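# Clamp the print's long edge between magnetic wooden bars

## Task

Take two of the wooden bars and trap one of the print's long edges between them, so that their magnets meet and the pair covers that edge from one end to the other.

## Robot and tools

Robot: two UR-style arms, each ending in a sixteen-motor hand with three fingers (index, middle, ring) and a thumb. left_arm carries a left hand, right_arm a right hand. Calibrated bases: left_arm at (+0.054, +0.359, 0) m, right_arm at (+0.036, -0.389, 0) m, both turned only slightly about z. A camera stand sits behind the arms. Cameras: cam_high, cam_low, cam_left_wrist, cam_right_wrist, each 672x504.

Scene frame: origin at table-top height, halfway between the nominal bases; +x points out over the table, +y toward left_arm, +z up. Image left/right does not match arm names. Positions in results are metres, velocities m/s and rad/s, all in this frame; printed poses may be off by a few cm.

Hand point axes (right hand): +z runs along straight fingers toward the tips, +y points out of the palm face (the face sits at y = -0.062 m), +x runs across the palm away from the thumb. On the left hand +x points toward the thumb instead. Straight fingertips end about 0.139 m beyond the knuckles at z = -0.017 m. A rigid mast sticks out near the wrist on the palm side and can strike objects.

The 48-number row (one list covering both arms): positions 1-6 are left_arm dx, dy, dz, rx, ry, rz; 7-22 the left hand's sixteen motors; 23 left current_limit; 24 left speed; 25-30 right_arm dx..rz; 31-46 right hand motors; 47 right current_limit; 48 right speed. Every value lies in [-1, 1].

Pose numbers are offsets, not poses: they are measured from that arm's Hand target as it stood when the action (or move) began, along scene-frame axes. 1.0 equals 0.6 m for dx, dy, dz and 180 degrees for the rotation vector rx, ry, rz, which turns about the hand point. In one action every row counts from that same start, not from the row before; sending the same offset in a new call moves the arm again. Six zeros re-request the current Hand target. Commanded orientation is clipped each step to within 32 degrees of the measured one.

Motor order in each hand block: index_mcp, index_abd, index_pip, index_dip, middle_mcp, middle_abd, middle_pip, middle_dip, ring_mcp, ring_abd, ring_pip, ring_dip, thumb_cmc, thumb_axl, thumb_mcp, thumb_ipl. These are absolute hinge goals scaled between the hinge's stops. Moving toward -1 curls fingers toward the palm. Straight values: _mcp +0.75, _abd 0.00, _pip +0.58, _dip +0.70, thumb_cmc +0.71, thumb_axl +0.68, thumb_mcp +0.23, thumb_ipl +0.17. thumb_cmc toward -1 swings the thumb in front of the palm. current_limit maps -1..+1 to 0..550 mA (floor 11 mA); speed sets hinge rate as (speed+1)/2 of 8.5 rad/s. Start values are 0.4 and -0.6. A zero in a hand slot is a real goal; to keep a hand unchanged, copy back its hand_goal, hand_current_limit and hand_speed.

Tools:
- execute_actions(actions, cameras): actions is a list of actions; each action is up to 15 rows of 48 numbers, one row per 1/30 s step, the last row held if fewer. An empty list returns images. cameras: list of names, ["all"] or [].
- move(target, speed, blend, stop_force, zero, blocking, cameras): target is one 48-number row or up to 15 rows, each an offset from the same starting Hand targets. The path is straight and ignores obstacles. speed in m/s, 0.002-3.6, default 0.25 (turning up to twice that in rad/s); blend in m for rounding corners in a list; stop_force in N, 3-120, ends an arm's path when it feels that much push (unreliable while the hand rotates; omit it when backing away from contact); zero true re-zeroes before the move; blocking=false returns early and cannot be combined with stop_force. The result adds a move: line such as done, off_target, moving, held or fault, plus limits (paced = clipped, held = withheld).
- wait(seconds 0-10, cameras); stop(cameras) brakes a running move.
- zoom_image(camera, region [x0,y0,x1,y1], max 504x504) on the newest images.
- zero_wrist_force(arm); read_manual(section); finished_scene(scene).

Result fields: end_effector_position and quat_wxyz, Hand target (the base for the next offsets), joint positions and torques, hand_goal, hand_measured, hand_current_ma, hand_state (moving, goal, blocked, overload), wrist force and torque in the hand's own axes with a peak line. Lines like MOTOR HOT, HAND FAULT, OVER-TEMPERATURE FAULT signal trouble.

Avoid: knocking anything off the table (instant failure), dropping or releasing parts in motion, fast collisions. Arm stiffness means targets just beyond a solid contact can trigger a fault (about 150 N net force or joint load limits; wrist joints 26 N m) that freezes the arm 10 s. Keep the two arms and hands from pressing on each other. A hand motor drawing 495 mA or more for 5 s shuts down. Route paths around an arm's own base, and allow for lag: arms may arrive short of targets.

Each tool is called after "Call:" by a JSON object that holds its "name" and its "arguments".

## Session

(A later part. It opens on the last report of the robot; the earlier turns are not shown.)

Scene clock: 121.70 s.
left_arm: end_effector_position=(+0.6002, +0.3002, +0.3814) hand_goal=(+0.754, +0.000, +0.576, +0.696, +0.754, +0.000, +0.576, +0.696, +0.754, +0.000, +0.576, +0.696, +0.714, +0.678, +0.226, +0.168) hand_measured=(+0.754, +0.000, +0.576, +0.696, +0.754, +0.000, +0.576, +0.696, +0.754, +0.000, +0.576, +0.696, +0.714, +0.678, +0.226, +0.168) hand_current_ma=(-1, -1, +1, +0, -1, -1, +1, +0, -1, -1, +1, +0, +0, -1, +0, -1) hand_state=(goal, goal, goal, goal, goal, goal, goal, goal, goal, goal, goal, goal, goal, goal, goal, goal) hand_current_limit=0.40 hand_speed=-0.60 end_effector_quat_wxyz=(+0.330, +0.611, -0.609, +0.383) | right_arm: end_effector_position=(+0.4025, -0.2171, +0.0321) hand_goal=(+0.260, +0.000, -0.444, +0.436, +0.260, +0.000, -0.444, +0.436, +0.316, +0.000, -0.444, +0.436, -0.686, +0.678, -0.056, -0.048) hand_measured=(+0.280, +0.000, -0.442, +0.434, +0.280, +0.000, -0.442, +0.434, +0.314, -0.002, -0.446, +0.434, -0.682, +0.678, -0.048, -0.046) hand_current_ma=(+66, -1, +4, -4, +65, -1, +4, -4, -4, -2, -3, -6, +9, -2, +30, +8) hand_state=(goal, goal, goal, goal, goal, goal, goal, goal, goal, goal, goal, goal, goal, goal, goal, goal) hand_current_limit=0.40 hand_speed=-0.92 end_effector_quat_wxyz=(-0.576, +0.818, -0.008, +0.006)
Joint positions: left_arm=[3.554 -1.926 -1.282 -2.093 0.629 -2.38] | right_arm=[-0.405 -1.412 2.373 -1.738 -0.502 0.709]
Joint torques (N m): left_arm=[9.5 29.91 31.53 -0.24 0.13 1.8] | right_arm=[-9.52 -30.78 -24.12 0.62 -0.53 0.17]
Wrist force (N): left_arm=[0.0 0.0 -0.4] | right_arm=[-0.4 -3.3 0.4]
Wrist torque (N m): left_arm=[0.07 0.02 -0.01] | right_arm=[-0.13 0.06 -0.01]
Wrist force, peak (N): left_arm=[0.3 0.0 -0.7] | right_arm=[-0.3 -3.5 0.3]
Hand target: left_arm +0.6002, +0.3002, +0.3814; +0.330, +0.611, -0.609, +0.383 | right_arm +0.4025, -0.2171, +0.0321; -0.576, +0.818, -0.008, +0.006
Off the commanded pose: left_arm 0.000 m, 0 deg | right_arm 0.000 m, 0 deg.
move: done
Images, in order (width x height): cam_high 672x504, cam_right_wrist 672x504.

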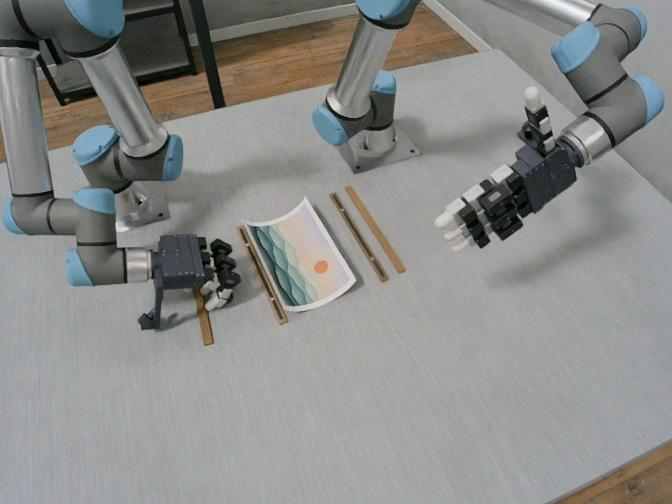

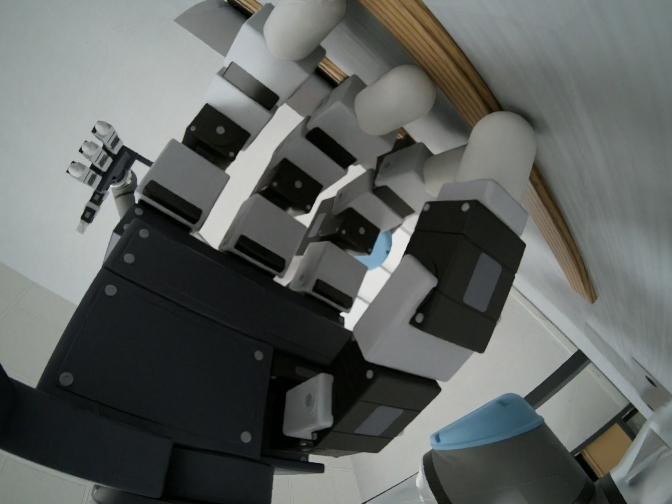

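Call:
{"name": "move", "arguments": {"target": [0, 0, 0, 0, 0, 0, 0.754, 0, 0.576, 0.696, 0.754, 0, 0.576, 0.696, 0.754, 0, 0.576, 0.696, 0.714, 0.678, 0.226, 0.168, 0.4, -0.6, 0, 0, 0.0003, 0, 0, 0, 0.342, 0, -0.444, 0.436, 0.342, 0, -0.444, 0.436, 0.37, 0, -0.444, 0.436, -0.686, 0.678, -0.056, -0.048, 0.4, -0.92], "speed": 0.02}}

Call:
{"name": "move", "arguments": {"target": [0, 0, 0, 0, 0, 0, 0.754, 0, 0.576, 0.696, 0.754, 0, 0.576, 0.696, 0.754, 0, 0.576, 0.696, 0.714, 0.678, 0.226, 0.168, 0.4, -0.6, 0, 0, -0.0042, 0, 0, 0, 0.342, 0, -0.444, 0.436, 0.342, 0, -0.444, 0.436, 0.37, 0, -0.444, 0.436, -0.686, 0.678, -0.056, -0.048, 0.4, -0.92], "speed": 0.01, "stop_force": 3}}

Call:
{"name": "move", "arguments": {"target": [0, 0, 0, 0, 0, 0, 0.754, 0, 0.576, 0.696, 0.754, 0, 0.576, 0.696, 0.754, 0, 0.576, 0.696, 0.714, 0.678, 0.226, 0.168, 0.4, -0.6, 0, 0, 0, 0, 0, 0, 0.22, 0, -0.387, 0.436, 0.22, 0, -0.387, 0.436, 0.27, 0, -0.387, 0.436, -0.686, 0.678, -0.056, -0.048, 0.4, -0.92], "speed": 0.02, "cameras": ["cam_high", "cam_right_wrist"]}}

Scene clock: 124.80 s.
left_arm: end_effector_position=(+0.6002, +0.3002, +0.3814) hand_goal=(+0.754, +0.000, +0.576, +0.696, +0.754, +0.000, +0.576, +0.696, +0.754, +0.000, +0.576, +0.696, +0.714, +0.678, +0.226, +0.168) hand_measured=(+0.754, +0.000, +0.576, +0.696, +0.754, +0.000, +0.576, +0.696, +0.754, +0.000, +0.576, +0.696, +0.714, +0.678, +0.226, +0.168) hand_current_ma=(-1, -1, +1, +0, -1, -1, +1, +0, -1, -1, +1, +0, +0, -1, +0, -1) hand_state=(goal, goal, goal, goal, goal, goal, goal, goal, goal, goal, goal, goal, goal, goal, goal, goal) hand_current_limit=0.40 hand_speed=-0.60 end_effector_quat_wxyz=(+0.330, +0.611, -0.609, +0.383) | right_arm: end_effector_position=(+0.4025, -0.2171, +0.0322) hand_goal=(+0.342, +0.000, -0.444, +0.436, +0.342, +0.000, -0.444, +0.436, +0.370, +0.000, -0.444, +0.436, -0.686, +0.678, -0.056, -0.048) hand_measured=(+0.330, +0.000, -0.442, +0.434, +0.330, +0.000, -0.442, +0.434, +0.358, -0.002, -0.446, +0.434, -0.682, +0.678, -0.050, -0.046) hand_current_ma=(-39, -1, +4, -4, -36, -1, +4, -4, -38, -2, -3, -6, +8, -2, +18, +8) hand_state=(goal, goal, goal, goal, goal, goal, goal, goal, goal, goal, goal, goal, goal, goal, goal, goal) hand_current_limit=0.40 hand_speed=-0.92 end_effector_quat_wxyz=(-0.576, +0.818, -0.008, +0.006)
Joint positions: left_arm=[3.554 -1.926 -1.282 -2.093 0.629 -2.38] | right_arm=[-0.405 -1.413 2.373 -1.737 -0.502 0.709]
Joint torques (N m): left_arm=[8.76 30.34 31.26 -0.12 0.29 1.69] | right_arm=[-9.81 -31.48 -25.8 0.8 -0.92 0.32]
Wrist force (N): left_arm=[0.0 -0.1 -0.5] | right_arm=[-0.5 -0.5 0.6]
Wrist torque (N m): left_arm=[0.07 0.02 -0.01] | right_arm=[-0.04 0.06 -0.01]
Wrist force, peak (N): left_arm=[0.5 0.0 -0.8] | right_arm=[-0.6 -3.5 0.3]
Hand target: left_arm +0.6002, +0.3002, +0.3814; +0.330, +0.611, -0.609, +0.383 | right_arm +0.4025, -0.2171, +0.0322; -0.576, +0.818, -0.008, +0.006
Off the commanded pose: left_arm 0.000 m, 0 deg | right_arm 0.000 m, 0 deg.
move: done

Scene clock: 126.50 s.
left_arm: end_effector_position=(+0.6002, +0.3002, +0.3814) hand_goal=(+0.754, +0.000, +0.576, +0.696, +0.754, +0.000, +0.576, +0.696, +0.754, +0.000, +0.576, +0.696, +0.714, +0.678, +0.226, +0.168) hand_measured=(+0.754, +0.000, +0.576, +0.696, +0.754, +0.000, +0.576, +0.696, +0.754, +0.000, +0.576, +0.696, +0.714, +0.678, +0.226, +0.168) hand_current_ma=(-1, -1, +1, +0, -1, -1, +1, +0, -1, -1, +1, +0, +0, -1, +0, -1) hand_state=(goal, goal, goal, goal, goal, goal, goal, goal, goal, goal, goal, goal, goal, goal, goal, goal) hand_current_limit=0.40 hand_speed=-0.60 end_effector_quat_wxyz=(+0.330, +0.611, -0.609, +0.383) | right_arm: end_effector_position=(+0.4025, -0.2171, +0.0305) hand_goal=(+0.342, +0.000, -0.444, +0.436, +0.342, +0.000, -0.444, +0.436, +0.370, +0.000, -0.444, +0.436, -0.686, +0.678, -0.056, -0.048) hand_measured=(+0.330, +0.000, -0.442, +0.434, +0.330, +0.000, -0.442, +0.434, +0.358, -0.002, -0.446, +0.434, -0.684, +0.678, -0.050, -0.048) hand_current_ma=(-38, -1, +4, -4, -35, -1, +4, -4, -38, -2, -3, -6, +6, -2, +18, +0) hand_state=(goal, goal, goal, goal, goal, goal, goal, goal, goal, goal, goal, goal, goal, goal, goal, goal) hand_current_limit=0.40 hand_speed=-0.92 end_effector_quat_wxyz=(-0.576, +0.818, -0.008, +0.006)
Joint positions: left_arm=[3.554 -1.926 -1.282 -2.093 0.629 -2.38] | right_arm=[-0.405 -1.408 2.375 -1.743 -0.502 0.709]
Joint torques (N m): left_arm=[9.41 29.96 31.69 0.17 0.29 1.68] | right_arm=[-7.13 -30.8 -24.87 0.83 -0.9 -1.32]
Wrist force (N): left_arm=[0.1 0.6 -0.3] | right_arm=[-0.5 -2.6 -1.1]
Wrist torque (N m): left_arm=[0.13 0.00 0.00] | right_arm=[-0.20 0.04 0.02]
Wrist force, peak (N): left_arm=[0.4 -0.1 -0.8] | right_arm=[-0.8 -5.3 -2.9]
Hand target: left_arm +0.6002, +0.3002, +0.3814; +0.330, +0.611, -0.609, +0.383 | right_arm +0.4025, -0.2171, +0.0305; -0.576, +0.818, -0.008, +0.006 (not the last commanded pose)
Off the commanded pose: left_arm 0.000 m, 0 deg | right_arm 0.001 m, 0 deg.
move: contact (right_arm)

Scene clock: 127.13 s.
left_arm: end_effector_position=(+0.6002, +0.3002, +0.3814) hand_goal=(+0.754, +0.000, +0.576, +0.696, +0.754, +0.000, +0.576, +0.696, +0.754, +0.000, +0.576, +0.696, +0.714, +0.678, +0.226, +0.168) hand_measured=(+0.754, +0.000, +0.576, +0.696, +0.754, +0.000, +0.576, +0.696, +0.754, +0.000, +0.576, +0.696, +0.714, +0.678, +0.226, +0.168) hand_current_ma=(-1, -1, +1, +0, -1, -1, +1, +0, -1, -1, +1, +0, +0, -1, +0, -1) hand_state=(goal, goal, goal, goal, goal, goal, goal, goal, goal, goal, goal, goal, goal, goal, goal, goal) hand_current_limit=0.40 hand_speed=-0.60 end_effector_quat_wxyz=(+0.330, +0.611, -0.609, +0.383) | right_arm: end_effector_position=(+0.4025, -0.2171, +0.0305) hand_goal=(+0.220, +0.000, -0.386, +0.436, +0.220, +0.000, -0.386, +0.436, +0.270, +0.000, -0.386, +0.436, -0.686, +0.678, -0.056, -0.048) hand_measured=(+0.294, +0.000, -0.408, +0.426, +0.292, +0.000, -0.408, +0.428, +0.344, +0.000, -0.422, +0.424, -0.684, +0.678, -0.050, -0.048) hand_current_ma=(+308, -1, -71, -25, +295, -1, -69, -25, +314, -1, -125, -34, +6, -1, +22, +0) hand_state=(blocked, goal, blocked, goal, blocked, goal, blocked, goal, blocked, goal, blocked, goal, goal, goal, goal, goal) hand_current_limit=0.40 hand_speed=-0.92 end_effector_quat_wxyz=(-0.576, +0.818, -0.008, +0.006)
Joint positions: left_arm=[3.554 -1.926 -1.282 -2.093 0.629 -2.38] | right_arm=[-0.405 -1.408 2.375 -1.743 -0.502 0.709]
Joint torques (N m): left_arm=[9 31.17 32.38 -0.43 0.12 2] | right_arm=[-4.19 -22.13 -22.16 -1.16 -0.93 -1.51]
Wrist force (N): left_arm=[0.3 -0.1 -0.4] | right_arm=[-1.1 -23.0 1.7]
Wrist torque (N m): left_arm=[0.07 -0.02 0.03] | right_arm=[-0.35 0.02 -0.50]
Wrist force, peak (N): left_arm=[0.4 0.0 -0.6] | right_arm=[-1.3 -23.1 1.8]
Hand target: left_arm +0.6002, +0.3002, +0.3814; +0.330, +0.611, -0.609, +0.383 | right_arm +0.4025, -0.2171, +0.0305; -0.576, +0.818, -0.008, +0.006
Off the commanded pose: left_arm 0.000 m, 0 deg | right_arm 0.000 m, 0 deg.
move: done
Images, in order (width x height): cam_high 672x504, cam_right_wrist 672x504.

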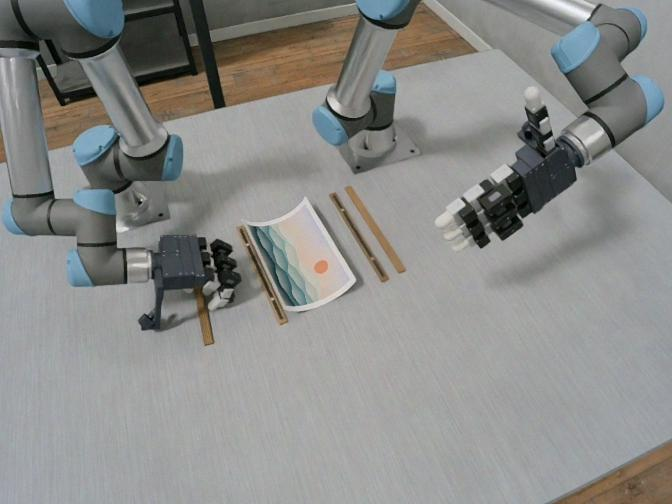

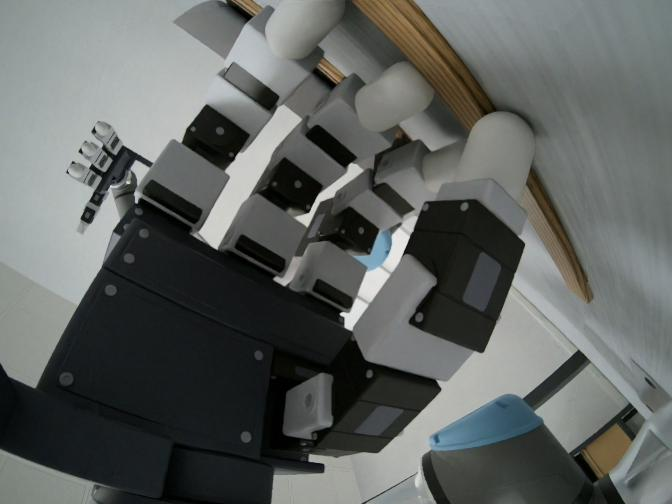

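Call:
{"name": "move", "arguments": {"target": [0, 0, 0, 0, 0, 0, 0.754, 0, 0.576, 0.696, 0.754, 0, 0.576, 0.696, 0.754, 0, 0.576, 0.696, 0.714, 0.678, 0.226, 0.168, 0.4, -0.6, 0, 0, 0.0008, 0, 0, 0, 0.25, 0, -0.43, 0.436, 0.25, 0, -0.43, 0.436, 0.31, 0, -0.43, 0.436, -0.686, 0.678, -0.056, -0.048, 0.4, -0.92], "speed": 0.02}}

Scene clock: 128.87 s.
left_arm: end_effector_position=(+0.6002, +0.3002, +0.3814) hand_goal=(+0.754, +0.000, +0.576, +0.696, +0.754, +0.000, +0.576, +0.696, +0.754, +0.000, +0.576, +0.696, +0.714, +0.678, +0.226, +0.168) hand_measured=(+0.754, +0.000, +0.576, +0.696, +0.754, +0.000, +0.576, +0.696, +0.754, +0.000, +0.576, +0.696, +0.714, +0.678, +0.226, +0.168) hand_current_ma=(-1, -1, +1, +0, -1, -1, +1, +0, -1, -1, +1, +0, +0, -1, +0, -1) hand_state=(goal, goal, goal, goal, goal, goal, goal, goal, goal, goal, goal, goal, goal, goal, goal, goal) hand_current_limit=0.40 hand_speed=-0.60 end_effector_quat_wxyz=(+0.330, +0.611, -0.609, +0.383) | right_arm: end_effector_position=(+0.4025, -0.2171, +0.0309) hand_goal=(+0.250, +0.000, -0.430, +0.436, +0.250, +0.000, -0.430, +0.436, +0.310, +0.000, -0.430, +0.436, -0.686, +0.678, -0.056, -0.048) hand_measured=(+0.284, +0.000, -0.416, +0.438, +0.282, +0.000, -0.416, +0.438, +0.308, +0.000, -0.428, +0.434, -0.684, +0.678, -0.044, -0.046) hand_current_ma=(+127, -1, +42, +5, +118, -1, +44, +5, -4, -1, +4, -6, +6, -1, +47, +5) hand_state=(blocked, goal, goal, goal, blocked, goal, goal, goal, goal, goal, goal, goal, goal, goal, goal, goal) hand_current_limit=0.40 hand_speed=-0.92 end_effector_quat_wxyz=(-0.576, +0.818, -0.008, +0.006)
Joint positions: left_arm=[3.554 -1.926 -1.282 -2.093 0.629 -2.38] | right_arm=[-0.405 -1.409 2.374 -1.742 -0.502 0.709]
Joint torques (N m): left_arm=[10.65 29.34 31.09 0.09 0.19 1.76] | right_arm=[1.73 -31.33 -25.06 0.78 -0.75 -1.07]
Wrist force (N): left_arm=[0.3 0.3 -0.7] | right_arm=[-0.7 -3.2 0.5]
Wrist torque (N m): left_arm=[0.13 -0.04 0.02] | right_arm=[-0.14 0.08 -0.02]
Wrist force, peak (N): left_arm=[0.2 0.2 -0.8] | right_arm=[-1.1 -23.2 1.9]
Hand target: left_arm +0.6002, +0.3002, +0.3814; +0.330, +0.611, -0.609, +0.383 | right_arm +0.4025, -0.2171, +0.0310; -0.576, +0.818, -0.008, +0.006
Off the commanded pose: left_arm 0.000 m, 0 deg | right_arm 0.000 m, 0 deg.
move: done

Call:
{"name": "move", "arguments": {"target": [0, 0, 0, 0, 0, 0, 0.754, 0, 0.576, 0.696, 0.754, 0, 0.576, 0.696, 0.754, 0, 0.576, 0.696, 0.714, 0.678, 0.226, 0.168, 0.4, -0.6, 0, 0, 0, 0, 0, 0, 0.23, 0, -0.43, 0.436, 0.23, 0, -0.43, 0.436, 0.31, 0, -0.43, 0.436, -0.686, 0.678, -0.08, -0.048, 0.5, -0.92], "speed": 0.02}}

Call:
{"name": "move", "arguments": {"target": [0, 0, 0, 0, 0, 0, 0.754, 0, 0.576, 0.696, 0.754, 0, 0.576, 0.696, 0.754, 0, 0.576, 0.696, 0.714, 0.678, 0.226, 0.168, 0.4, -0.6, 0, 0, 0.025, 0, 0, 0, 0.23, 0, -0.43, 0.436, 0.23, 0, -0.43, 0.436, 0.31, 0, -0.43, 0.436, -0.686, 0.678, -0.08, -0.048, 0.5, -0.92], "speed": 0.02, "cameras": ["cam_high", "cam_low", "cam_right_wrist"]}}

Call:
{"name": "zoom_image", "arguments": {"camera": "cam_right_wrist", "region": [200, 0, 600, 300]}}

Call:
{"name": "zoom_image", "arguments": {"camera": "cam_high", "region": [150, 220, 260, 350]}}

Scene clock: 130.37 s.
left_arm: end_effector_position=(+0.6002, +0.3002, +0.3814) hand_goal=(+0.754, +0.000, +0.576, +0.696, +0.754, +0.000, +0.576, +0.696, +0.754, +0.000, +0.576, +0.696, +0.714, +0.678, +0.226, +0.168) hand_measured=(+0.754, +0.000, +0.576, +0.696, +0.754, +0.000, +0.576, +0.696, +0.754, +0.000, +0.576, +0.696, +0.714, +0.678, +0.226, +0.168) hand_current_ma=(-1, -1, +1, +0, -1, -1, +1, +0, -1, -1, +1, +0, +0, -1, +0, -1) hand_state=(goal, goal, goal, goal, goal, goal, goal, goal, goal, goal, goal, goal, goal, goal, goal, goal) hand_current_limit=0.40 hand_speed=-0.60 end_effector_quat_wxyz=(+0.330, +0.611, -0.609, +0.383) | right_arm: end_effector_position=(+0.4025, -0.2171, +0.0310) hand_goal=(+0.230, +0.000, -0.430, +0.436, +0.230, +0.000, -0.430, +0.436, +0.310, +0.000, -0.430, +0.436, -0.686, +0.678, -0.080, -0.048) hand_measured=(+0.280, +0.000, -0.416, +0.440, +0.278, +0.000, -0.416, +0.440, +0.308, +0.000, -0.428, +0.434, -0.684, +0.678, -0.044, -0.046) hand_current_ma=(+196, -1, +42, +8, +186, -1, +44, +9, -4, -1, +4, -6, +6, -1, +169, +10) hand_state=(blocked, goal, goal, goal, blocked, goal, goal, goal, goal, goal, goal, goal, goal, goal, blocked, goal) hand_current_limit=0.50 hand_speed=-0.92 end_effector_quat_wxyz=(-0.576, +0.818, -0.008, +0.006)
Joint positions: left_arm=[3.554 -1.926 -1.282 -2.093 0.629 -2.38] | right_arm=[-0.405 -1.409 2.374 -1.741 -0.502 0.709]
Joint torques (N m): left_arm=[7.88 30.56 30.27 -0.12 0.26 1.66] | right_arm=[5.62 -30.8 -24.73 0.8 -0.82 -0.81]
Wrist force (N): left_arm=[-0.2 0.0 -0.3] | right_arm=[-0.8 -4.8 0.2]
Wrist torque (N m): left_arm=[0.06 0.04 -0.02] | right_arm=[-0.19 0.10 -0.03]
Wrist force, peak (N): left_arm=[0.3 0.0 -0.7] | right_arm=[-0.9 -5.1 0.5]
Hand target: left_arm +0.6002, +0.3002, +0.3814; +0.330, +0.611, -0.609, +0.383 | right_arm +0.4025, -0.2171, +0.0310; -0.576, +0.818, -0.008, +0.006
Off the commanded pose: left_arm 0.000 m, 0 deg | right_arm 0.000 m, 0 deg.
move: done

Scene clock: 131.53 s.
left_arm: end_effector_position=(+0.6002, +0.3002, +0.3814) hand_goal=(+0.754, +0.000, +0.576, +0.696, +0.754, +0.000, +0.576, +0.696, +0.754, +0.000, +0.576, +0.696, +0.714, +0.678, +0.226, +0.168) hand_measured=(+0.754, +0.000, +0.576, +0.696, +0.754, +0.000, +0.576, +0.696, +0.754, +0.000, +0.576, +0.696, +0.714, +0.678, +0.226, +0.168) hand_current_ma=(-1, -1, +1, +0, -1, -1, +1, +0, -1, -1, +1, +0, +0, -1, +0, -1) hand_state=(goal, goal, goal, goal, goal, goal, goal, goal, goal, goal, goal, goal, goal, goal, goal, goal) hand_current_limit=0.40 hand_speed=-0.60 end_effector_quat_wxyz=(+0.330, +0.611, -0.609, +0.383) | right_arm: end_effector_position=(+0.4025, -0.2170, +0.0459) hand_goal=(+0.230, +0.000, -0.430, +0.436, +0.230, +0.000, -0.430, +0.436, +0.310, +0.000, -0.430, +0.436, -0.686, +0.678, -0.080, -0.048) hand_measured=(+0.228, +0.000, -0.424, +0.440, +0.230, +0.000, -0.424, +0.440, +0.308, +0.000, -0.428, +0.434, -0.684, +0.678, -0.076, -0.044) hand_current_ma=(-2, -1, +15, +8, -2, -1, +15, +9, -4, -1, +4, -6, +6, -1, +14, +11) hand_state=(goal, goal, goal, goal, goal, goal, goal, goal, goal, goal, goal, goal, goal, goal, goal, goal) hand_current_limit=0.50 hand_speed=-0.92 end_effector_quat_wxyz=(-0.576, +0.818, -0.008, +0.006)
Joint positions: left_arm=[3.554 -1.926 -1.282 -2.093 0.629 -2.38] | right_arm=[-0.405 -1.45 2.361 -1.688 -0.502 0.71]
Joint torques (N m): left_arm=[8.27 30.64 30.51 -0.07 0.27 1.73] | right_arm=[0.41 -32.24 -26.85 0.68 2.4 -2]
Wrist force (N): left_arm=[0.3 0.0 -0.2] | right_arm=[-0.7 -0.7 0.5]
Wrist torque (N m): left_arm=[0.06 -0.02 0.01] | right_arm=[-0.04 0.09 -0.06]
Wrist force, peak (N): left_arm=[0.6 0.0 -0.2] | right_arm=[-0.8 -4.7 0.4]
Hand target: left_arm +0.6002, +0.3002, +0.3814; +0.330, +0.611, -0.609, +0.383 | right_arm +0.4025, -0.2171, +0.0460; -0.576, +0.818, -0.008, +0.006
Off the commanded pose: left_arm 0.000 m, 0 deg | right_arm 0.000 m, 0 deg.
move: done
Images, in order (width x height): cam_high 672x504, cam_low 672x504, cam_right_wrist 672x504.

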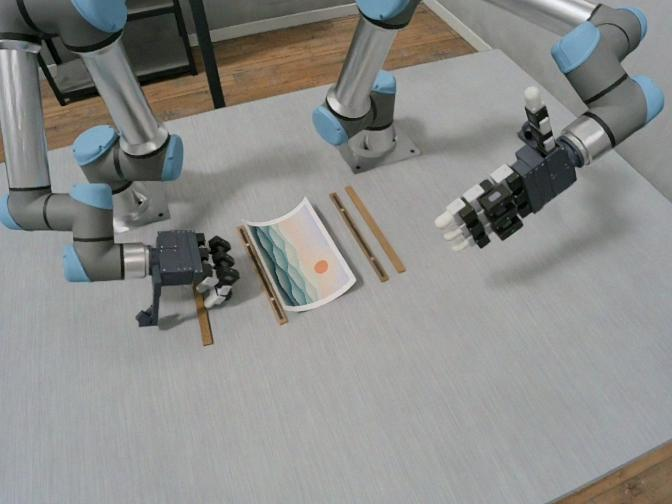

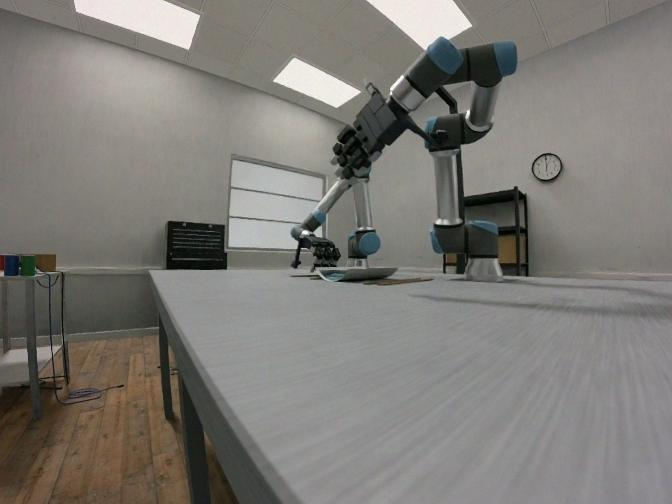

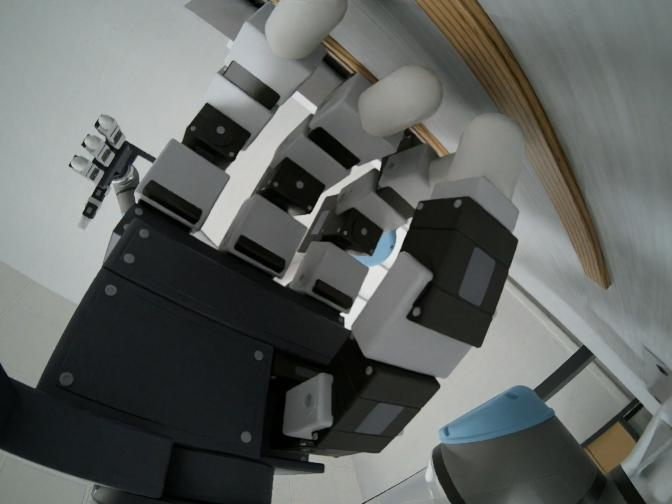

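Scaled by 1.260 from the camera's 672x504 image, which has a finer 960x720 frame.

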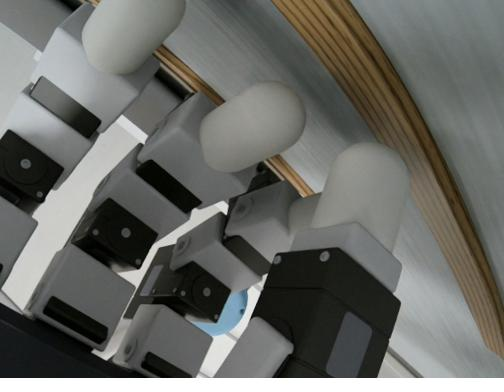

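Scaled by 3.877 from the camera's 672x504 image, which has a finer 960x720 frame.

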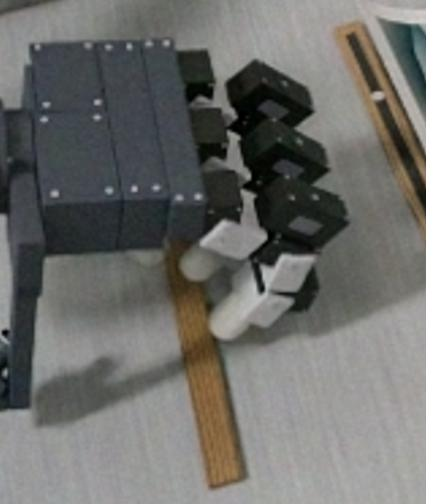

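Call:
{"name": "zoom_image", "arguments": {"camera": "cam_low", "region": [355, 270, 405, 295]}}

Call:
{"name": "zoom_image", "arguments": {"camera": "cam_right_wrist", "region": [440, 120, 640, 300]}}

Scaled by 10.080 from the camera's 672x504 image, which has a finer 960x720 frame.

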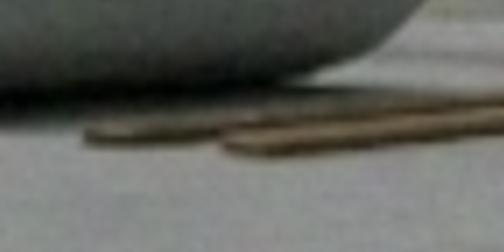

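Scaled by 2.520 from the camera's 672x504 image, which has a finer 960x720 frame.

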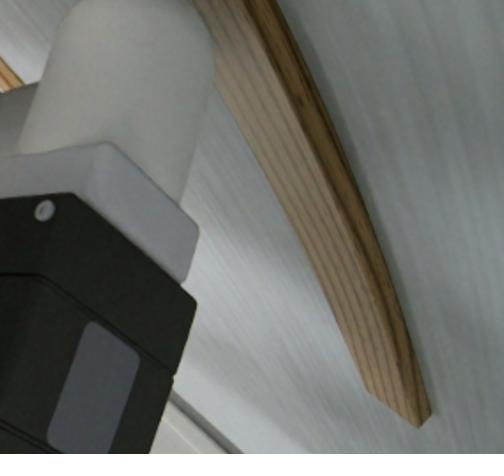

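Call:
{"name": "move", "arguments": {"target": [0, 0, 0, 0, 0, 0, 0.754, 0, 0.576, 0.696, 0.754, 0, 0.576, 0.696, 0.754, 0, 0.576, 0.696, 0.714, 0.678, 0.226, 0.168, 0.4, -0.6, 0, 0, 0, 0, 0, 0, 0.37, 0, -0.444, 0.436, 0.37, 0, -0.444, 0.436, 0.42, 0, -0.444, 0.436, -0.686, 0.678, -0.036, -0.048, 0.5, -0.85], "speed": 0.02}}

Call:
{"name": "move", "arguments": {"target": [0, 0, 0, 0, 0, 0, 0.754, 0, 0.576, 0.696, 0.754, 0, 0.576, 0.696, 0.754, 0, 0.576, 0.696, 0.714, 0.678, 0.226, 0.168, 0.4, -0.6, 0, 0, -0.0263, 0, 0, 0, 0.37, 0, -0.444, 0.436, 0.37, 0, -0.444, 0.436, 0.42, 0, -0.444, 0.436, -0.686, 0.678, -0.036, -0.048, 0.5, -0.85], "speed": 0.02, "stop_force": 3}}

Call:
{"name": "move", "arguments": {"target": [0, 0, 0, 0, 0, 0, 0.754, 0, 0.576, 0.696, 0.754, 0, 0.576, 0.696, 0.754, 0, 0.576, 0.696, 0.714, 0.678, 0.226, 0.168, 0.4, -0.6, 0, 0, 0, 0, 0, 0, 0.25, 0, -0.42, 0.436, 0.25, 0, -0.42, 0.436, 0.31, 0, -0.43, 0.436, -0.686, 0.678, -0.08, -0.048, 0.75, -0.92], "speed": 0.02, "cameras": ["cam_right_wrist"]}}

Scene clock: 148.13 s.
left_arm: end_effector_position=(+0.6002, +0.3002, +0.3814) hand_goal=(+0.754, +0.000, +0.576, +0.696, +0.754, +0.000, +0.576, +0.696, +0.754, +0.000, +0.576, +0.696, +0.714, +0.678, +0.226, +0.168) hand_measured=(+0.754, +0.000, +0.576, +0.696, +0.754, +0.000, +0.576, +0.696, +0.754, +0.000, +0.576, +0.696, +0.714, +0.678, +0.226, +0.168) hand_current_ma=(-1, -1, +1, +0, -1, -1, +1, +0, -1, -1, +1, +0, +0, -1, +0, -1) hand_state=(goal, goal, goal, goal, goal, goal, goal, goal, goal, goal, goal, goal, goal, goal, goal, goal) hand_current_limit=0.40 hand_speed=-0.60 end_effector_quat_wxyz=(+0.330, +0.611, -0.609, +0.383) | right_arm: end_effector_position=(+0.4025, -0.2171, +0.0460) hand_goal=(+0.370, +0.000, -0.444, +0.436, +0.370, +0.000, -0.444, +0.436, +0.420, +0.000, -0.444, +0.436, -0.686, +0.678, -0.036, -0.048) hand_measured=(+0.358, +0.000, -0.438, +0.440, +0.358, +0.000, -0.438, +0.440, +0.406, +0.000, -0.440, +0.434, -0.684, +0.678, -0.038, -0.044) hand_current_ma=(-40, -1, +13, +8, -37, -1, +13, +9, -41, -1, +12, -6, +6, -1, -5, +11) hand_state=(goal, goal, goal, goal, goal, goal, goal, goal, goal, goal, goal, goal, goal, goal, goal, goal) hand_current_limit=0.50 hand_speed=-0.85 end_effector_quat_wxyz=(-0.576, +0.818, -0.008, +0.006)
Joint positions: left_arm=[3.554 -1.926 -1.282 -2.093 0.629 -2.38] | right_arm=[-0.405 -1.45 2.361 -1.687 -0.502 0.709]
Joint torques (N m): left_arm=[7.81 30.71 30.78 0.23 0.25 1.6] | right_arm=[-9.57 -31.34 -26.32 0.78 2.34 -1.93]
Wrist force (N): left_arm=[0.4 0.0 -0.3] | right_arm=[-0.5 -0.5 0.6]
Wrist torque (N m): left_arm=[0.07 -0.04 0.03] | right_arm=[-0.04 0.07 -0.01]
Wrist force, peak (N): left_arm=[0.1 -0.2 -0.8] | right_arm=[-0.9 -0.9 0.5]
Hand target: left_arm +0.6002, +0.3002, +0.3814; +0.330, +0.611, -0.609, +0.383 | right_arm +0.4025, -0.2171, +0.0460; -0.576, +0.818, -0.008, +0.006
Off the commanded pose: left_arm 0.000 m, 0 deg | right_arm 0.000 m, 0 deg.
move: done

Scene clock: 150.23 s.
left_arm: end_effector_position=(+0.6002, +0.3002, +0.3814) hand_goal=(+0.754, +0.000, +0.576, +0.696, +0.754, +0.000, +0.576, +0.696, +0.754, +0.000, +0.576, +0.696, +0.714, +0.678, +0.226, +0.168) hand_measured=(+0.754, +0.000, +0.576, +0.696, +0.754, +0.000, +0.576, +0.696, +0.754, +0.000, +0.576, +0.696, +0.714, +0.678, +0.226, +0.168) hand_current_ma=(-1, -1, +1, +0, -1, -1, +1, +0, -1, -1, +1, +0, +0, -1, +0, -1) hand_state=(goal, goal, goal, goal, goal, goal, goal, goal, goal, goal, goal, goal, goal, goal, goal, goal) hand_current_limit=0.40 hand_speed=-0.60 end_effector_quat_wxyz=(+0.330, +0.611, -0.609, +0.383) | right_arm: end_effector_position=(+0.4025, -0.2171, +0.0310) hand_goal=(+0.370, +0.000, -0.444, +0.436, +0.370, +0.000, -0.444, +0.436, +0.420, +0.000, -0.444, +0.436, -0.686, +0.678, -0.036, -0.048) hand_measured=(+0.358, +0.000, -0.440, +0.440, +0.358, +0.000, -0.440, +0.440, +0.410, +0.000, -0.444, +0.434, -0.684, +0.678, -0.034, -0.050) hand_current_ma=(-39, -1, +12, +7, -35, -1, +11, +7, -29, -1, +0, -6, +4, -1, +4, -7) hand_state=(goal, goal, goal, goal, goal, goal, goal, goal, goal, goal, goal, goal, goal, goal, goal, goal) hand_current_limit=0.50 hand_speed=-0.85 end_effector_quat_wxyz=(-0.576, +0.818, -0.008, +0.006)
Joint positions: left_arm=[3.554 -1.926 -1.282 -2.093 0.629 -2.38] | right_arm=[-0.405 -1.409 2.374 -1.741 -0.502 0.709]
Joint torques (N m): left_arm=[8.04 29.39 32.1 -0.05 0.05 1.69] | right_arm=[-8.02 -31.45 -24.42 0.89 -1.47 0.42]
Wrist force (N): left_arm=[0.2 0.0 -0.3] | right_arm=[-1.0 -2.3 -0.4]
Wrist torque (N m): left_arm=[0.07 -0.01 0.01] | right_arm=[-0.19 0.10 0.04]
Wrist force, peak (N): left_arm=[0.5 -0.3 -0.6] | right_arm=[-1.4 -7.3 -2.9]
Hand target: left_arm +0.6002, +0.3002, +0.3814; +0.330, +0.611, -0.609, +0.383 | right_arm +0.4025, -0.2171, +0.0310; -0.576, +0.818, -0.008, +0.006 (not the last commanded pose)
Off the commanded pose: left_arm 0.000 m, 0 deg | right_arm 0.001 m, 0 deg.
move: contact (right_arm)

Scene clock: 150.90 s.
left_arm: end_effector_position=(+0.6002, +0.3002, +0.3814) hand_goal=(+0.754, +0.000, +0.576, +0.696, +0.754, +0.000, +0.576, +0.696, +0.754, +0.000, +0.576, +0.696, +0.714, +0.678, +0.226, +0.168) hand_measured=(+0.754, +0.000, +0.576, +0.696, +0.754, +0.000, +0.576, +0.696, +0.754, +0.000, +0.576, +0.696, +0.714, +0.678, +0.226, +0.168) hand_current_ma=(-1, -1, +1, +0, -1, -1, +1, +0, -1, -1, +1, +0, +0, -1, +0, -1) hand_state=(goal, goal, goal, goal, goal, goal, goal, goal, goal, goal, goal, goal, goal, goal, goal, goal) hand_current_limit=0.40 hand_speed=-0.60 end_effector_quat_wxyz=(+0.330, +0.611, -0.609, +0.383) | right_arm: end_effector_position=(+0.4025, -0.2171, +0.0310) hand_goal=(+0.250, +0.000, -0.420, +0.436, +0.250, +0.000, -0.420, +0.436, +0.310, +0.000, -0.430, +0.436, -0.686, +0.678, -0.080, -0.048) hand_measured=(+0.300, +0.000, -0.414, +0.436, +0.298, +0.000, -0.414, +0.436, +0.308, +0.000, -0.432, +0.434, -0.684, +0.678, -0.064, -0.044) hand_current_ma=(+197, -1, +14, +0, +191, -1, +15, +0, -3, -1, -3, -6, +4, -1, +68, +12) hand_state=(blocked, goal, goal, goal, blocked, goal, goal, goal, goal, goal, goal, goal, goal, goal, goal, goal) hand_current_limit=0.75 hand_speed=-0.92 end_effector_quat_wxyz=(-0.576, +0.818, -0.008, +0.006)
Joint positions: left_arm=[3.554 -1.926 -1.282 -2.093 0.629 -2.38] | right_arm=[-0.405 -1.409 2.374 -1.741 -0.502 0.709]
Joint torques (N m): left_arm=[9.08 30.03 30.96 0.18 0.09 1.8] | right_arm=[-8.44 -27.16 -23.58 -0.34 -1.09 0.6]
Wrist force (N): left_arm=[0.2 0.1 -0.4] | right_arm=[-0.8 -6.2 0.5]
Wrist torque (N m): left_arm=[0.09 -0.01 0.01] | right_arm=[-0.17 0.11 0.01]
Wrist force, peak (N): left_arm=[0.4 0.0 -0.7] | right_arm=[-0.7 -9.0 1.7]
Hand target: left_arm +0.6002, +0.3002, +0.3814; +0.330, +0.611, -0.609, +0.383 | right_arm +0.4025, -0.2171, +0.0310; -0.576, +0.818, -0.008, +0.006
Off the commanded pose: left_arm 0.000 m, 0 deg | right_arm 0.000 m, 0 deg.
move: done
Images, in order (width x height): cam_right_wrist 672x504.

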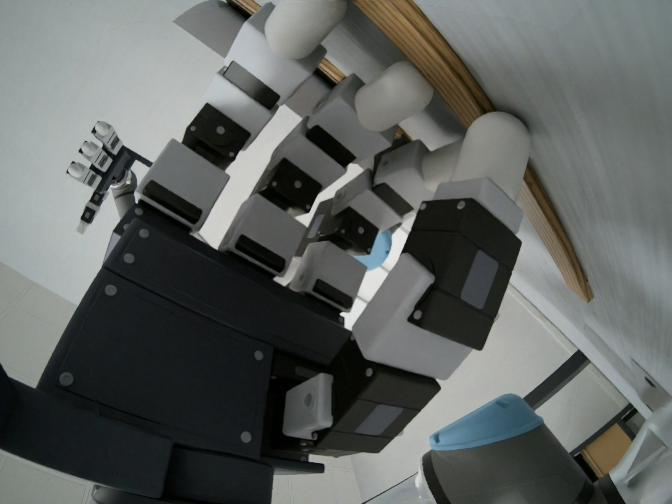

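Call:
{"name": "move", "arguments": {"target": [0, 0, 0, 0, 0, 0, 0.754, 0, 0.576, 0.696, 0.754, 0, 0.576, 0.696, 0.754, 0, 0.576, 0.696, 0.714, 0.678, 0.226, 0.168, 0.4, -0.6, 0, 0, 0, 0, 0, 0, 0.215, 0, -0.43, 0.436, 0.215, 0, -0.43, 0.436, 0.31, 0, -0.43, 0.436, -0.686, 0.678, -0.18, -0.06, 0.75, -0.92], "speed": 0.02}}

Call:
{"name": "wait", "arguments": {"seconds": 0.4, "cameras": ["cam_right_wrist", "cam_high"]}}

Scene clock: 152.27 s.
left_arm: end_effector_position=(+0.6002, +0.3002, +0.3814) hand_goal=(+0.754, +0.000, +0.576, +0.696, +0.754, +0.000, +0.576, +0.696, +0.754, +0.000, +0.576, +0.696, +0.714, +0.678, +0.226, +0.168) hand_measured=(+0.754, +0.000, +0.576, +0.696, +0.754, +0.000, +0.576, +0.696, +0.754, +0.000, +0.576, +0.696, +0.714, +0.678, +0.226, +0.168) hand_current_ma=(-1, -1, +1, +0, -1, -1, +1, +0, -1, -1, +1, +0, +0, -1, +0, -1) hand_state=(goal, goal, goal, goal, goal, goal, goal, goal, goal, goal, goal, goal, goal, goal, goal, goal) hand_current_limit=0.40 hand_speed=-0.60 end_effector_quat_wxyz=(+0.330, +0.611, -0.609, +0.383) | right_arm: end_effector_position=(+0.4025, -0.2171, +0.0310) hand_goal=(+0.216, +0.000, -0.430, +0.436, +0.216, +0.000, -0.430, +0.436, +0.310, +0.000, -0.430, +0.436, -0.686, +0.678, -0.180, -0.060) hand_measured=(+0.294, +0.000, -0.414, +0.438, +0.294, +0.000, -0.414, +0.438, +0.308, +0.000, -0.432, +0.434, -0.684, +0.678, -0.064, -0.044) hand_current_ma=(+331, -1, +46, +5, +324, -1, +48, +6, -4, -1, -3, -6, +4, -1, +481, +66) hand_state=(blocked, goal, goal, goal, blocked, goal, goal, goal, goal, goal, goal, goal, goal, goal, blocked, goal) hand_current_limit=0.75 hand_speed=-0.92 end_effector_quat_wxyz=(-0.576, +0.818, -0.008, +0.006)
Joint positions: left_arm=[3.554 -1.926 -1.282 -2.093 0.629 -2.38] | right_arm=[-0.405 -1.409 2.374 -1.741 -0.502 0.709]
Joint torques (N m): left_arm=[9.19 29.14 30.27 -0.06 -0.15 1.73] | right_arm=[-8.8 -21.91 -20.04 -2.97 -1.43 0.41]
Wrist force (N): left_arm=[0.1 -0.2 -0.1] | right_arm=[-0.8 -8.2 -0.2]
Wrist torque (N m): left_arm=[0.02 0.01 0.01] | right_arm=[-0.28 0.10 0.00]
Wrist force, peak (N): left_arm=[0.0 0.0 -0.7] | right_arm=[-0.7 -8.5 0.3]
Hand target: left_arm +0.6002, +0.3002, +0.3814; +0.330, +0.611, -0.609, +0.383 | right_arm +0.4025, -0.2171, +0.0310; -0.576, +0.818, -0.008, +0.006
Off the commanded pose: left_arm 0.000 m, 0 deg | right_arm 0.000 m, 0 deg.
move: done

Scene clock: 152.67 s.
left_arm: end_effector_position=(+0.6002, +0.3002, +0.3814) hand_goal=(+0.754, +0.000, +0.576, +0.696, +0.754, +0.000, +0.576, +0.696, +0.754, +0.000, +0.576, +0.696, +0.714, +0.678, +0.226, +0.168) hand_measured=(+0.754, +0.000, +0.576, +0.696, +0.754, +0.000, +0.576, +0.696, +0.754, +0.000, +0.576, +0.696, +0.714, +0.678, +0.226, +0.168) hand_current_ma=(-1, -1, +1, +0, -1, -1, +1, +0, -1, -1, +1, +0, +0, -1, +0, -1) hand_state=(goal, goal, goal, goal, goal, goal, goal, goal, goal, goal, goal, goal, goal, goal, goal, goal) hand_current_limit=0.40 hand_speed=-0.60 end_effector_quat_wxyz=(+0.330, +0.611, -0.609, +0.383) | right_arm: end_effector_position=(+0.4025, -0.2171, +0.0310) hand_goal=(+0.216, +0.000, -0.430, +0.436, +0.216, +0.000, -0.430, +0.436, +0.310, +0.000, -0.430, +0.436, -0.686, +0.678, -0.180, -0.060) hand_measured=(+0.294, +0.000, -0.414, +0.438, +0.294, +0.000, -0.414, +0.438, +0.308, +0.000, -0.432, +0.434, -0.684, +0.678, -0.064, -0.044) hand_current_ma=(+331, -1, +46, +5, +324, -1, +48, +6, -4, -1, -3, -6, +4, -1, +481, +66) hand_state=(blocked, goal, goal, goal, blocked, goal, goal, goal, goal, goal, goal, goal, goal, goal, blocked, goal) hand_current_limit=0.75 hand_speed=-0.92 end_effector_quat_wxyz=(-0.576, +0.818, -0.008, +0.006)
Joint positions: left_arm=[3.554 -1.926 -1.282 -2.093 0.629 -2.38] | right_arm=[-0.405 -1.409 2.374 -1.741 -0.502 0.709]
Joint torques (N m): left_arm=[9.56 29.3 30.88 0.33 0.17 1.74] | right_arm=[-8.96 -20.5 -19.61 -2.95 -1.48 0.44]
Wrist force (N): left_arm=[0.0 0.1 -0.5] | right_arm=[-0.8 -7.9 -0.2]
Wrist torque (N m): left_arm=[0.10 0.01 0.00] | right_arm=[-0.24 0.10 0.01]
Wrist force, peak (N): left_arm=[0.5 0.2 -0.4] | right_arm=[-0.7 -8.2 -0.2]
Hand target: left_arm +0.6002, +0.3002, +0.3814; +0.330, +0.611, -0.609, +0.383 | right_arm +0.4025, -0.2171, +0.0310; -0.576, +0.818, -0.008, +0.006
Off the commanded pose: left_arm 0.000 m, 0 deg | right_arm 0.000 m, 0 deg.
wait: 0.40 s; at rest by 0.17 s
Images, in order (width x height): cam_high 672x504, cam_right_wrist 672x504.

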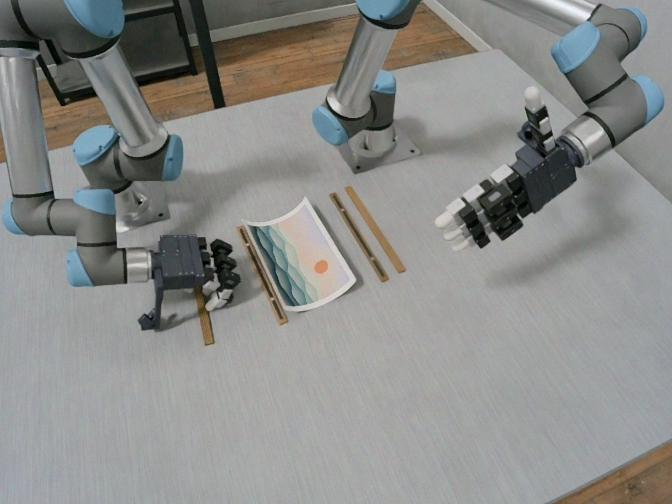

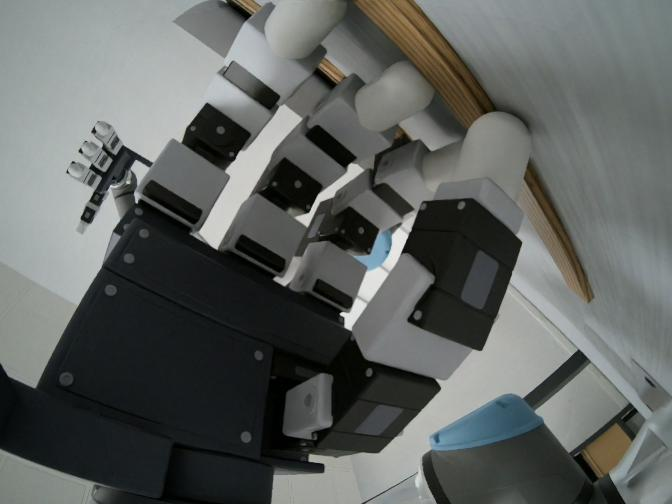

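Call:
{"name": "move", "arguments": {"target": [0, 0, 0, 0, 0, 0, 0.754, 0, 0.576, 0.696, 0.754, 0, 0.576, 0.696, 0.754, 0, 0.576, 0.696, 0.714, 0.678, 0.226, 0.168, 0.4, -0.6, 0, 0, 0.008, 0, 0, 0, 0.216, 0, -0.43, 0.436, 0.216, 0, -0.43, 0.436, 0.31, 0, -0.43, 0.436, -0.686, 0.678, -0.18, -0.06, 0.75, -0.92], "speed": 0.01, "cameras": ["cam_right_wrist", "cam_high"]}}

Call:
{"name": "zoom_image", "arguments": {"camera": "cam_high", "region": [150, 220, 260, 350]}}

Scene clock: 154.23 s.
left_arm: end_effector_position=(+0.6002, +0.3002, +0.3814) hand_goal=(+0.754, +0.000, +0.576, +0.696, +0.754, +0.000, +0.576, +0.696, +0.754, +0.000, +0.576, +0.696, +0.714, +0.678, +0.226, +0.168) hand_measured=(+0.754, +0.000, +0.576, +0.696, +0.754, +0.000, +0.576, +0.696, +0.754, +0.000, +0.576, +0.696, +0.714, +0.678, +0.226, +0.168) hand_current_ma=(-1, -1, +1, +0, -1, -1, +1, +0, -1, -1, +1, +0, +0, -1, +0, -1) hand_state=(goal, goal, goal, goal, goal, goal, goal, goal, goal, goal, goal, goal, goal, goal, goal, goal) hand_current_limit=0.40 hand_speed=-0.60 end_effector_quat_wxyz=(+0.330, +0.611, -0.609, +0.383) | right_arm: end_effector_position=(+0.4025, -0.2171, +0.0358) hand_goal=(+0.216, +0.000, -0.430, +0.436, +0.216, +0.000, -0.430, +0.436, +0.310, +0.000, -0.430, +0.436, -0.686, +0.678, -0.180, -0.060) hand_measured=(+0.216, +0.000, -0.424, +0.440, +0.216, +0.000, -0.424, +0.440, +0.308, +0.000, -0.432, +0.434, -0.688, +0.678, -0.174, -0.056) hand_current_ma=(-2, -1, +15, +8, -2, -1, +16, +9, -4, -1, -3, -6, -3, -1, +20, +13) hand_state=(goal, goal, goal, goal, goal, goal, goal, goal, goal, goal, goal, goal, goal, goal, goal, goal) hand_current_limit=0.75 hand_speed=-0.92 end_effector_quat_wxyz=(-0.576, +0.818, -0.008, +0.006)
Joint positions: left_arm=[3.554 -1.926 -1.282 -2.093 0.629 -2.38] | right_arm=[-0.405 -1.422 2.37 -1.724 -0.502 0.709]
Joint torques (N m): left_arm=[7.9 30.17 30.01 0.32 0.12 1.8] | right_arm=[-3.76 -32.1 -26.5 0.56 -0.78 0.74]
Wrist force (N): left_arm=[0.3 0.1 -0.6] | right_arm=[-0.5 -0.6 0.6]
Wrist torque (N m): left_arm=[0.10 -0.03 0.02] | right_arm=[-0.04 0.07 0.05]
Wrist force, peak (N): left_arm=[0.5 0.1 -0.6] | right_arm=[-0.7 -8.2 -0.3]
Hand target: left_arm +0.6002, +0.3002, +0.3814; +0.330, +0.611, -0.609, +0.383 | right_arm +0.4025, -0.2171, +0.0358; -0.576, +0.818, -0.008, +0.006
Off the commanded pose: left_arm 0.000 m, 0 deg | right_arm 0.000 m, 0 deg.
move: done
Images, in order (width x height): cam_high 672x504, cam_right_wrist 672x504.

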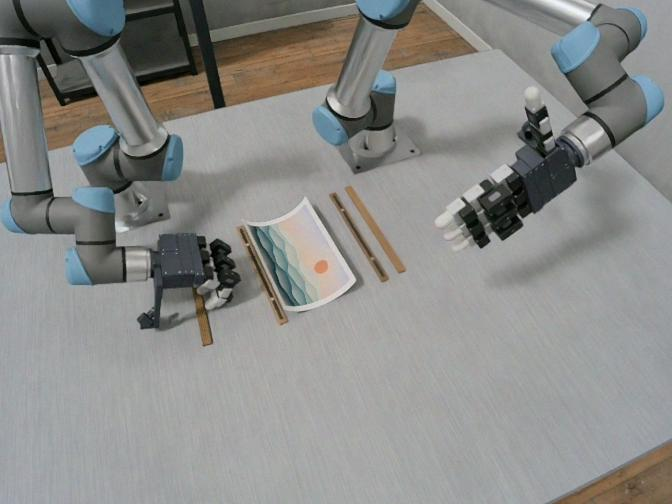

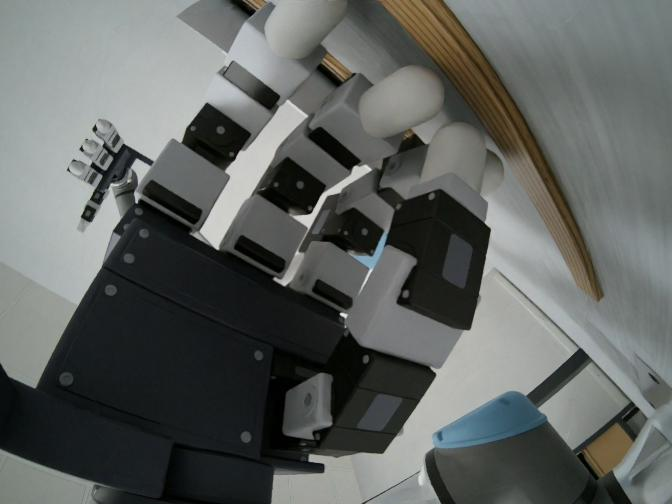

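Scaled by 3.877 from the camera's 672x504 image, which has a finer 960x720 frame.

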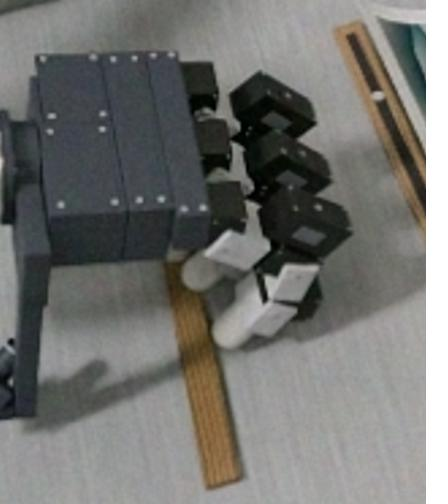

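Call:
{"name": "move", "arguments": {"target": [[0, 0, 0, 0, 0, 0, 0.754, 0, 0.576, 0.696, 0.754, 0, 0.576, 0.696, 0.754, 0, 0.576, 0.696, 0.714, 0.678, 0.226, 0.168, 0.4, -0.6, 0, 0, 0.13, 0, 0, 0, 0.48, 0, -0.444, 0.436, 0.48, 0, -0.444, 0.436, 0.48, 0, -0.444, 0.436, -0.686, 0.678, -0.05, -0.048, 0.5, -0.6], [0, 0, 0, 0, 0, 0, 0.754, 0, 0.576, 0.696, 0.754, 0, 0.576, 0.696, 0.754, 0, 0.576, 0.696, 0.714, 0.678, 0.226, 0.168, 0.4, -0.6, 0.1008, -0.0465, 0.273, -0.3097, -0.2934, 0.4295, 0.753, 0.167, -0.737, -0.609, 0.753, -0.167, -0.737, -0.609, -0.616, 0, -0.299, -0.174, 0.714, 0.678, 0.226, 0.168, 0.5, -0.6]], "speed": 0.25, "blend": [0.02, 0], "cameras": ["all"]}}

Call:
{"name": "zoom_image", "arguments": {"camera": "cam_high", "region": [140, 180, 340, 350]}}

Scene clock: 180.40 s.
left_arm: end_effector_position=(+0.6002, +0.3002, +0.3814) hand_goal=(+0.754, +0.000, +0.576, +0.696, +0.754, +0.000, +0.576, +0.696, +0.754, +0.000, +0.576, +0.696, +0.714, +0.678, +0.226, +0.168) hand_measured=(+0.754, +0.000, +0.576, +0.696, +0.754, +0.000, +0.576, +0.696, +0.754, +0.000, +0.576, +0.696, +0.714, +0.678, +0.226, +0.168) hand_current_ma=(-1, -1, +1, +0, -1, -1, +1, +0, -1, -1, +1, +0, +0, -1, +0, -1) hand_state=(goal, goal, goal, goal, goal, goal, goal, goal, goal, goal, goal, goal, goal, goal, goal, goal) hand_current_limit=0.40 hand_speed=-0.60 end_effector_quat_wxyz=(+0.330, +0.611, -0.609, +0.383) | right_arm: end_effector_position=(+0.4630, -0.2450, +0.1996) hand_goal=(+0.754, +0.168, -0.736, -0.608, +0.754, -0.166, -0.736, -0.608, -0.616, +0.000, -0.298, -0.174, +0.714, +0.678, +0.226, +0.168) hand_measured=(+0.752, +0.164, -0.728, -0.606, +0.752, -0.162, -0.728, -0.604, -0.596, +0.000, -0.298, -0.172, +0.712, +0.678, +0.214, +0.164) hand_current_ma=(-3, -8, +20, +7, -3, +7, +21, +7, +65, -1, +0, +6, -6, -1, -46, -16) hand_state=(goal, goal, goal, goal, goal, goal, goal, goal, goal, goal, goal, goal, goal, goal, goal, goal) hand_current_limit=0.50 hand_speed=-0.60 end_effector_quat_wxyz=(-0.001, +0.717, +0.697, -0.003)
Joint positions: left_arm=[3.554 -1.926 -1.282 -2.093 0.629 -2.38] | right_arm=[0.094 -1.82 2.197 -1.941 -1.573 0.132]
Joint torques (N m): left_arm=[7.5 32.55 31.43 0.34 -0.1 1.49] | right_arm=[11.66 -22.16 -10.17 -4.62 -2.94 -1.64]
Wrist force (N): left_arm=[-0.1 -0.3 -0.6] | right_arm=[-0.6 0.4 0.5]
Wrist torque (N m): left_arm=[0.06 0.03 -0.01] | right_arm=[0.09 0.09 -0.02]
Wrist force, peak (N): left_arm=[0.6 0.2 -0.6] | right_arm=[-0.6 -1.4 0.1]
Hand target: left_arm +0.6002, +0.3002, +0.3814; +0.330, +0.611, -0.609, +0.383 | right_arm +0.4630, -0.2450, +0.1996; -0.001, +0.717, +0.697, -0.003
Off the commanded pose: left_arm 0.000 m, 0 deg | right_arm 0.000 m, 0 deg.
move: done

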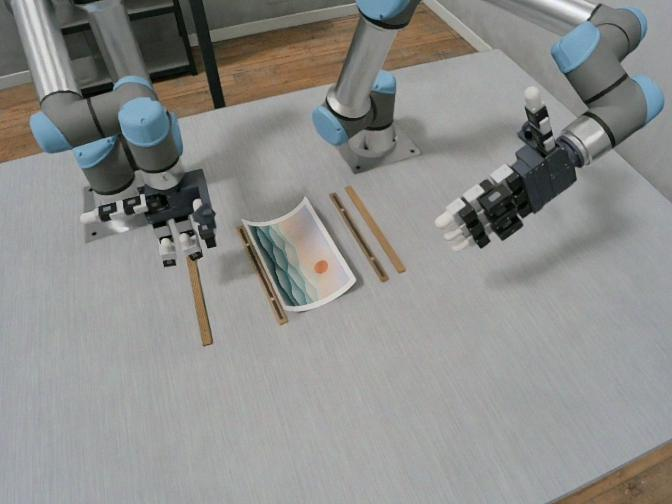

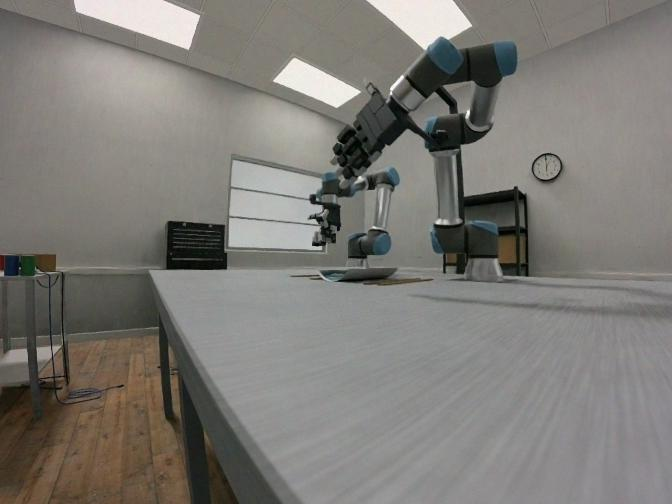

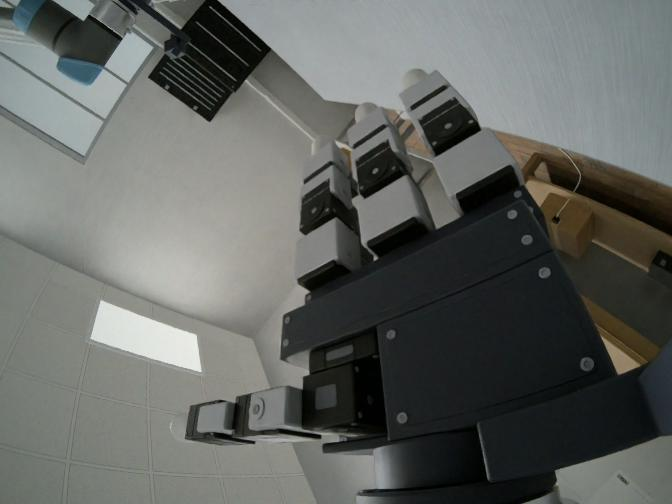

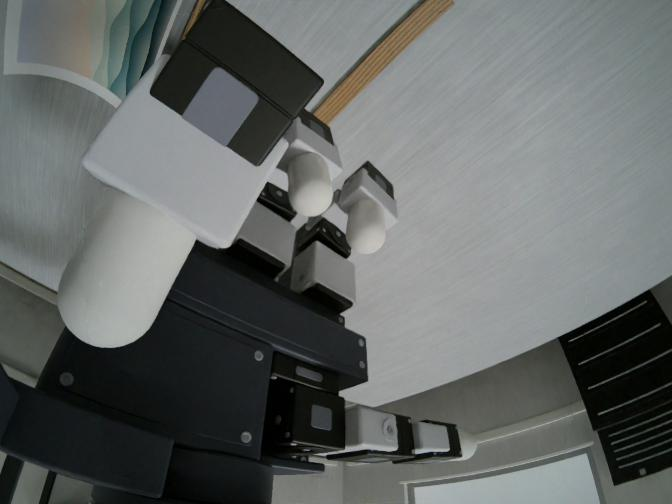

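Scaled by 2.520 from the camera's 672x504 image, which has a finer 960x720 frame.

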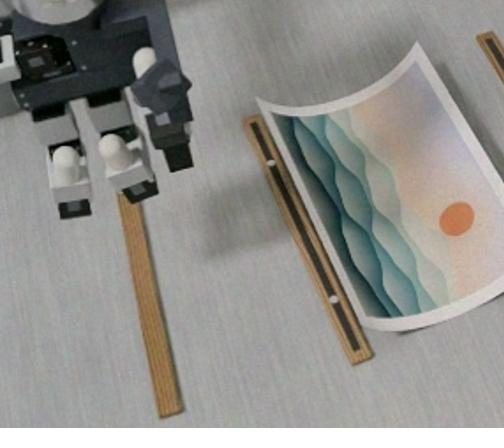

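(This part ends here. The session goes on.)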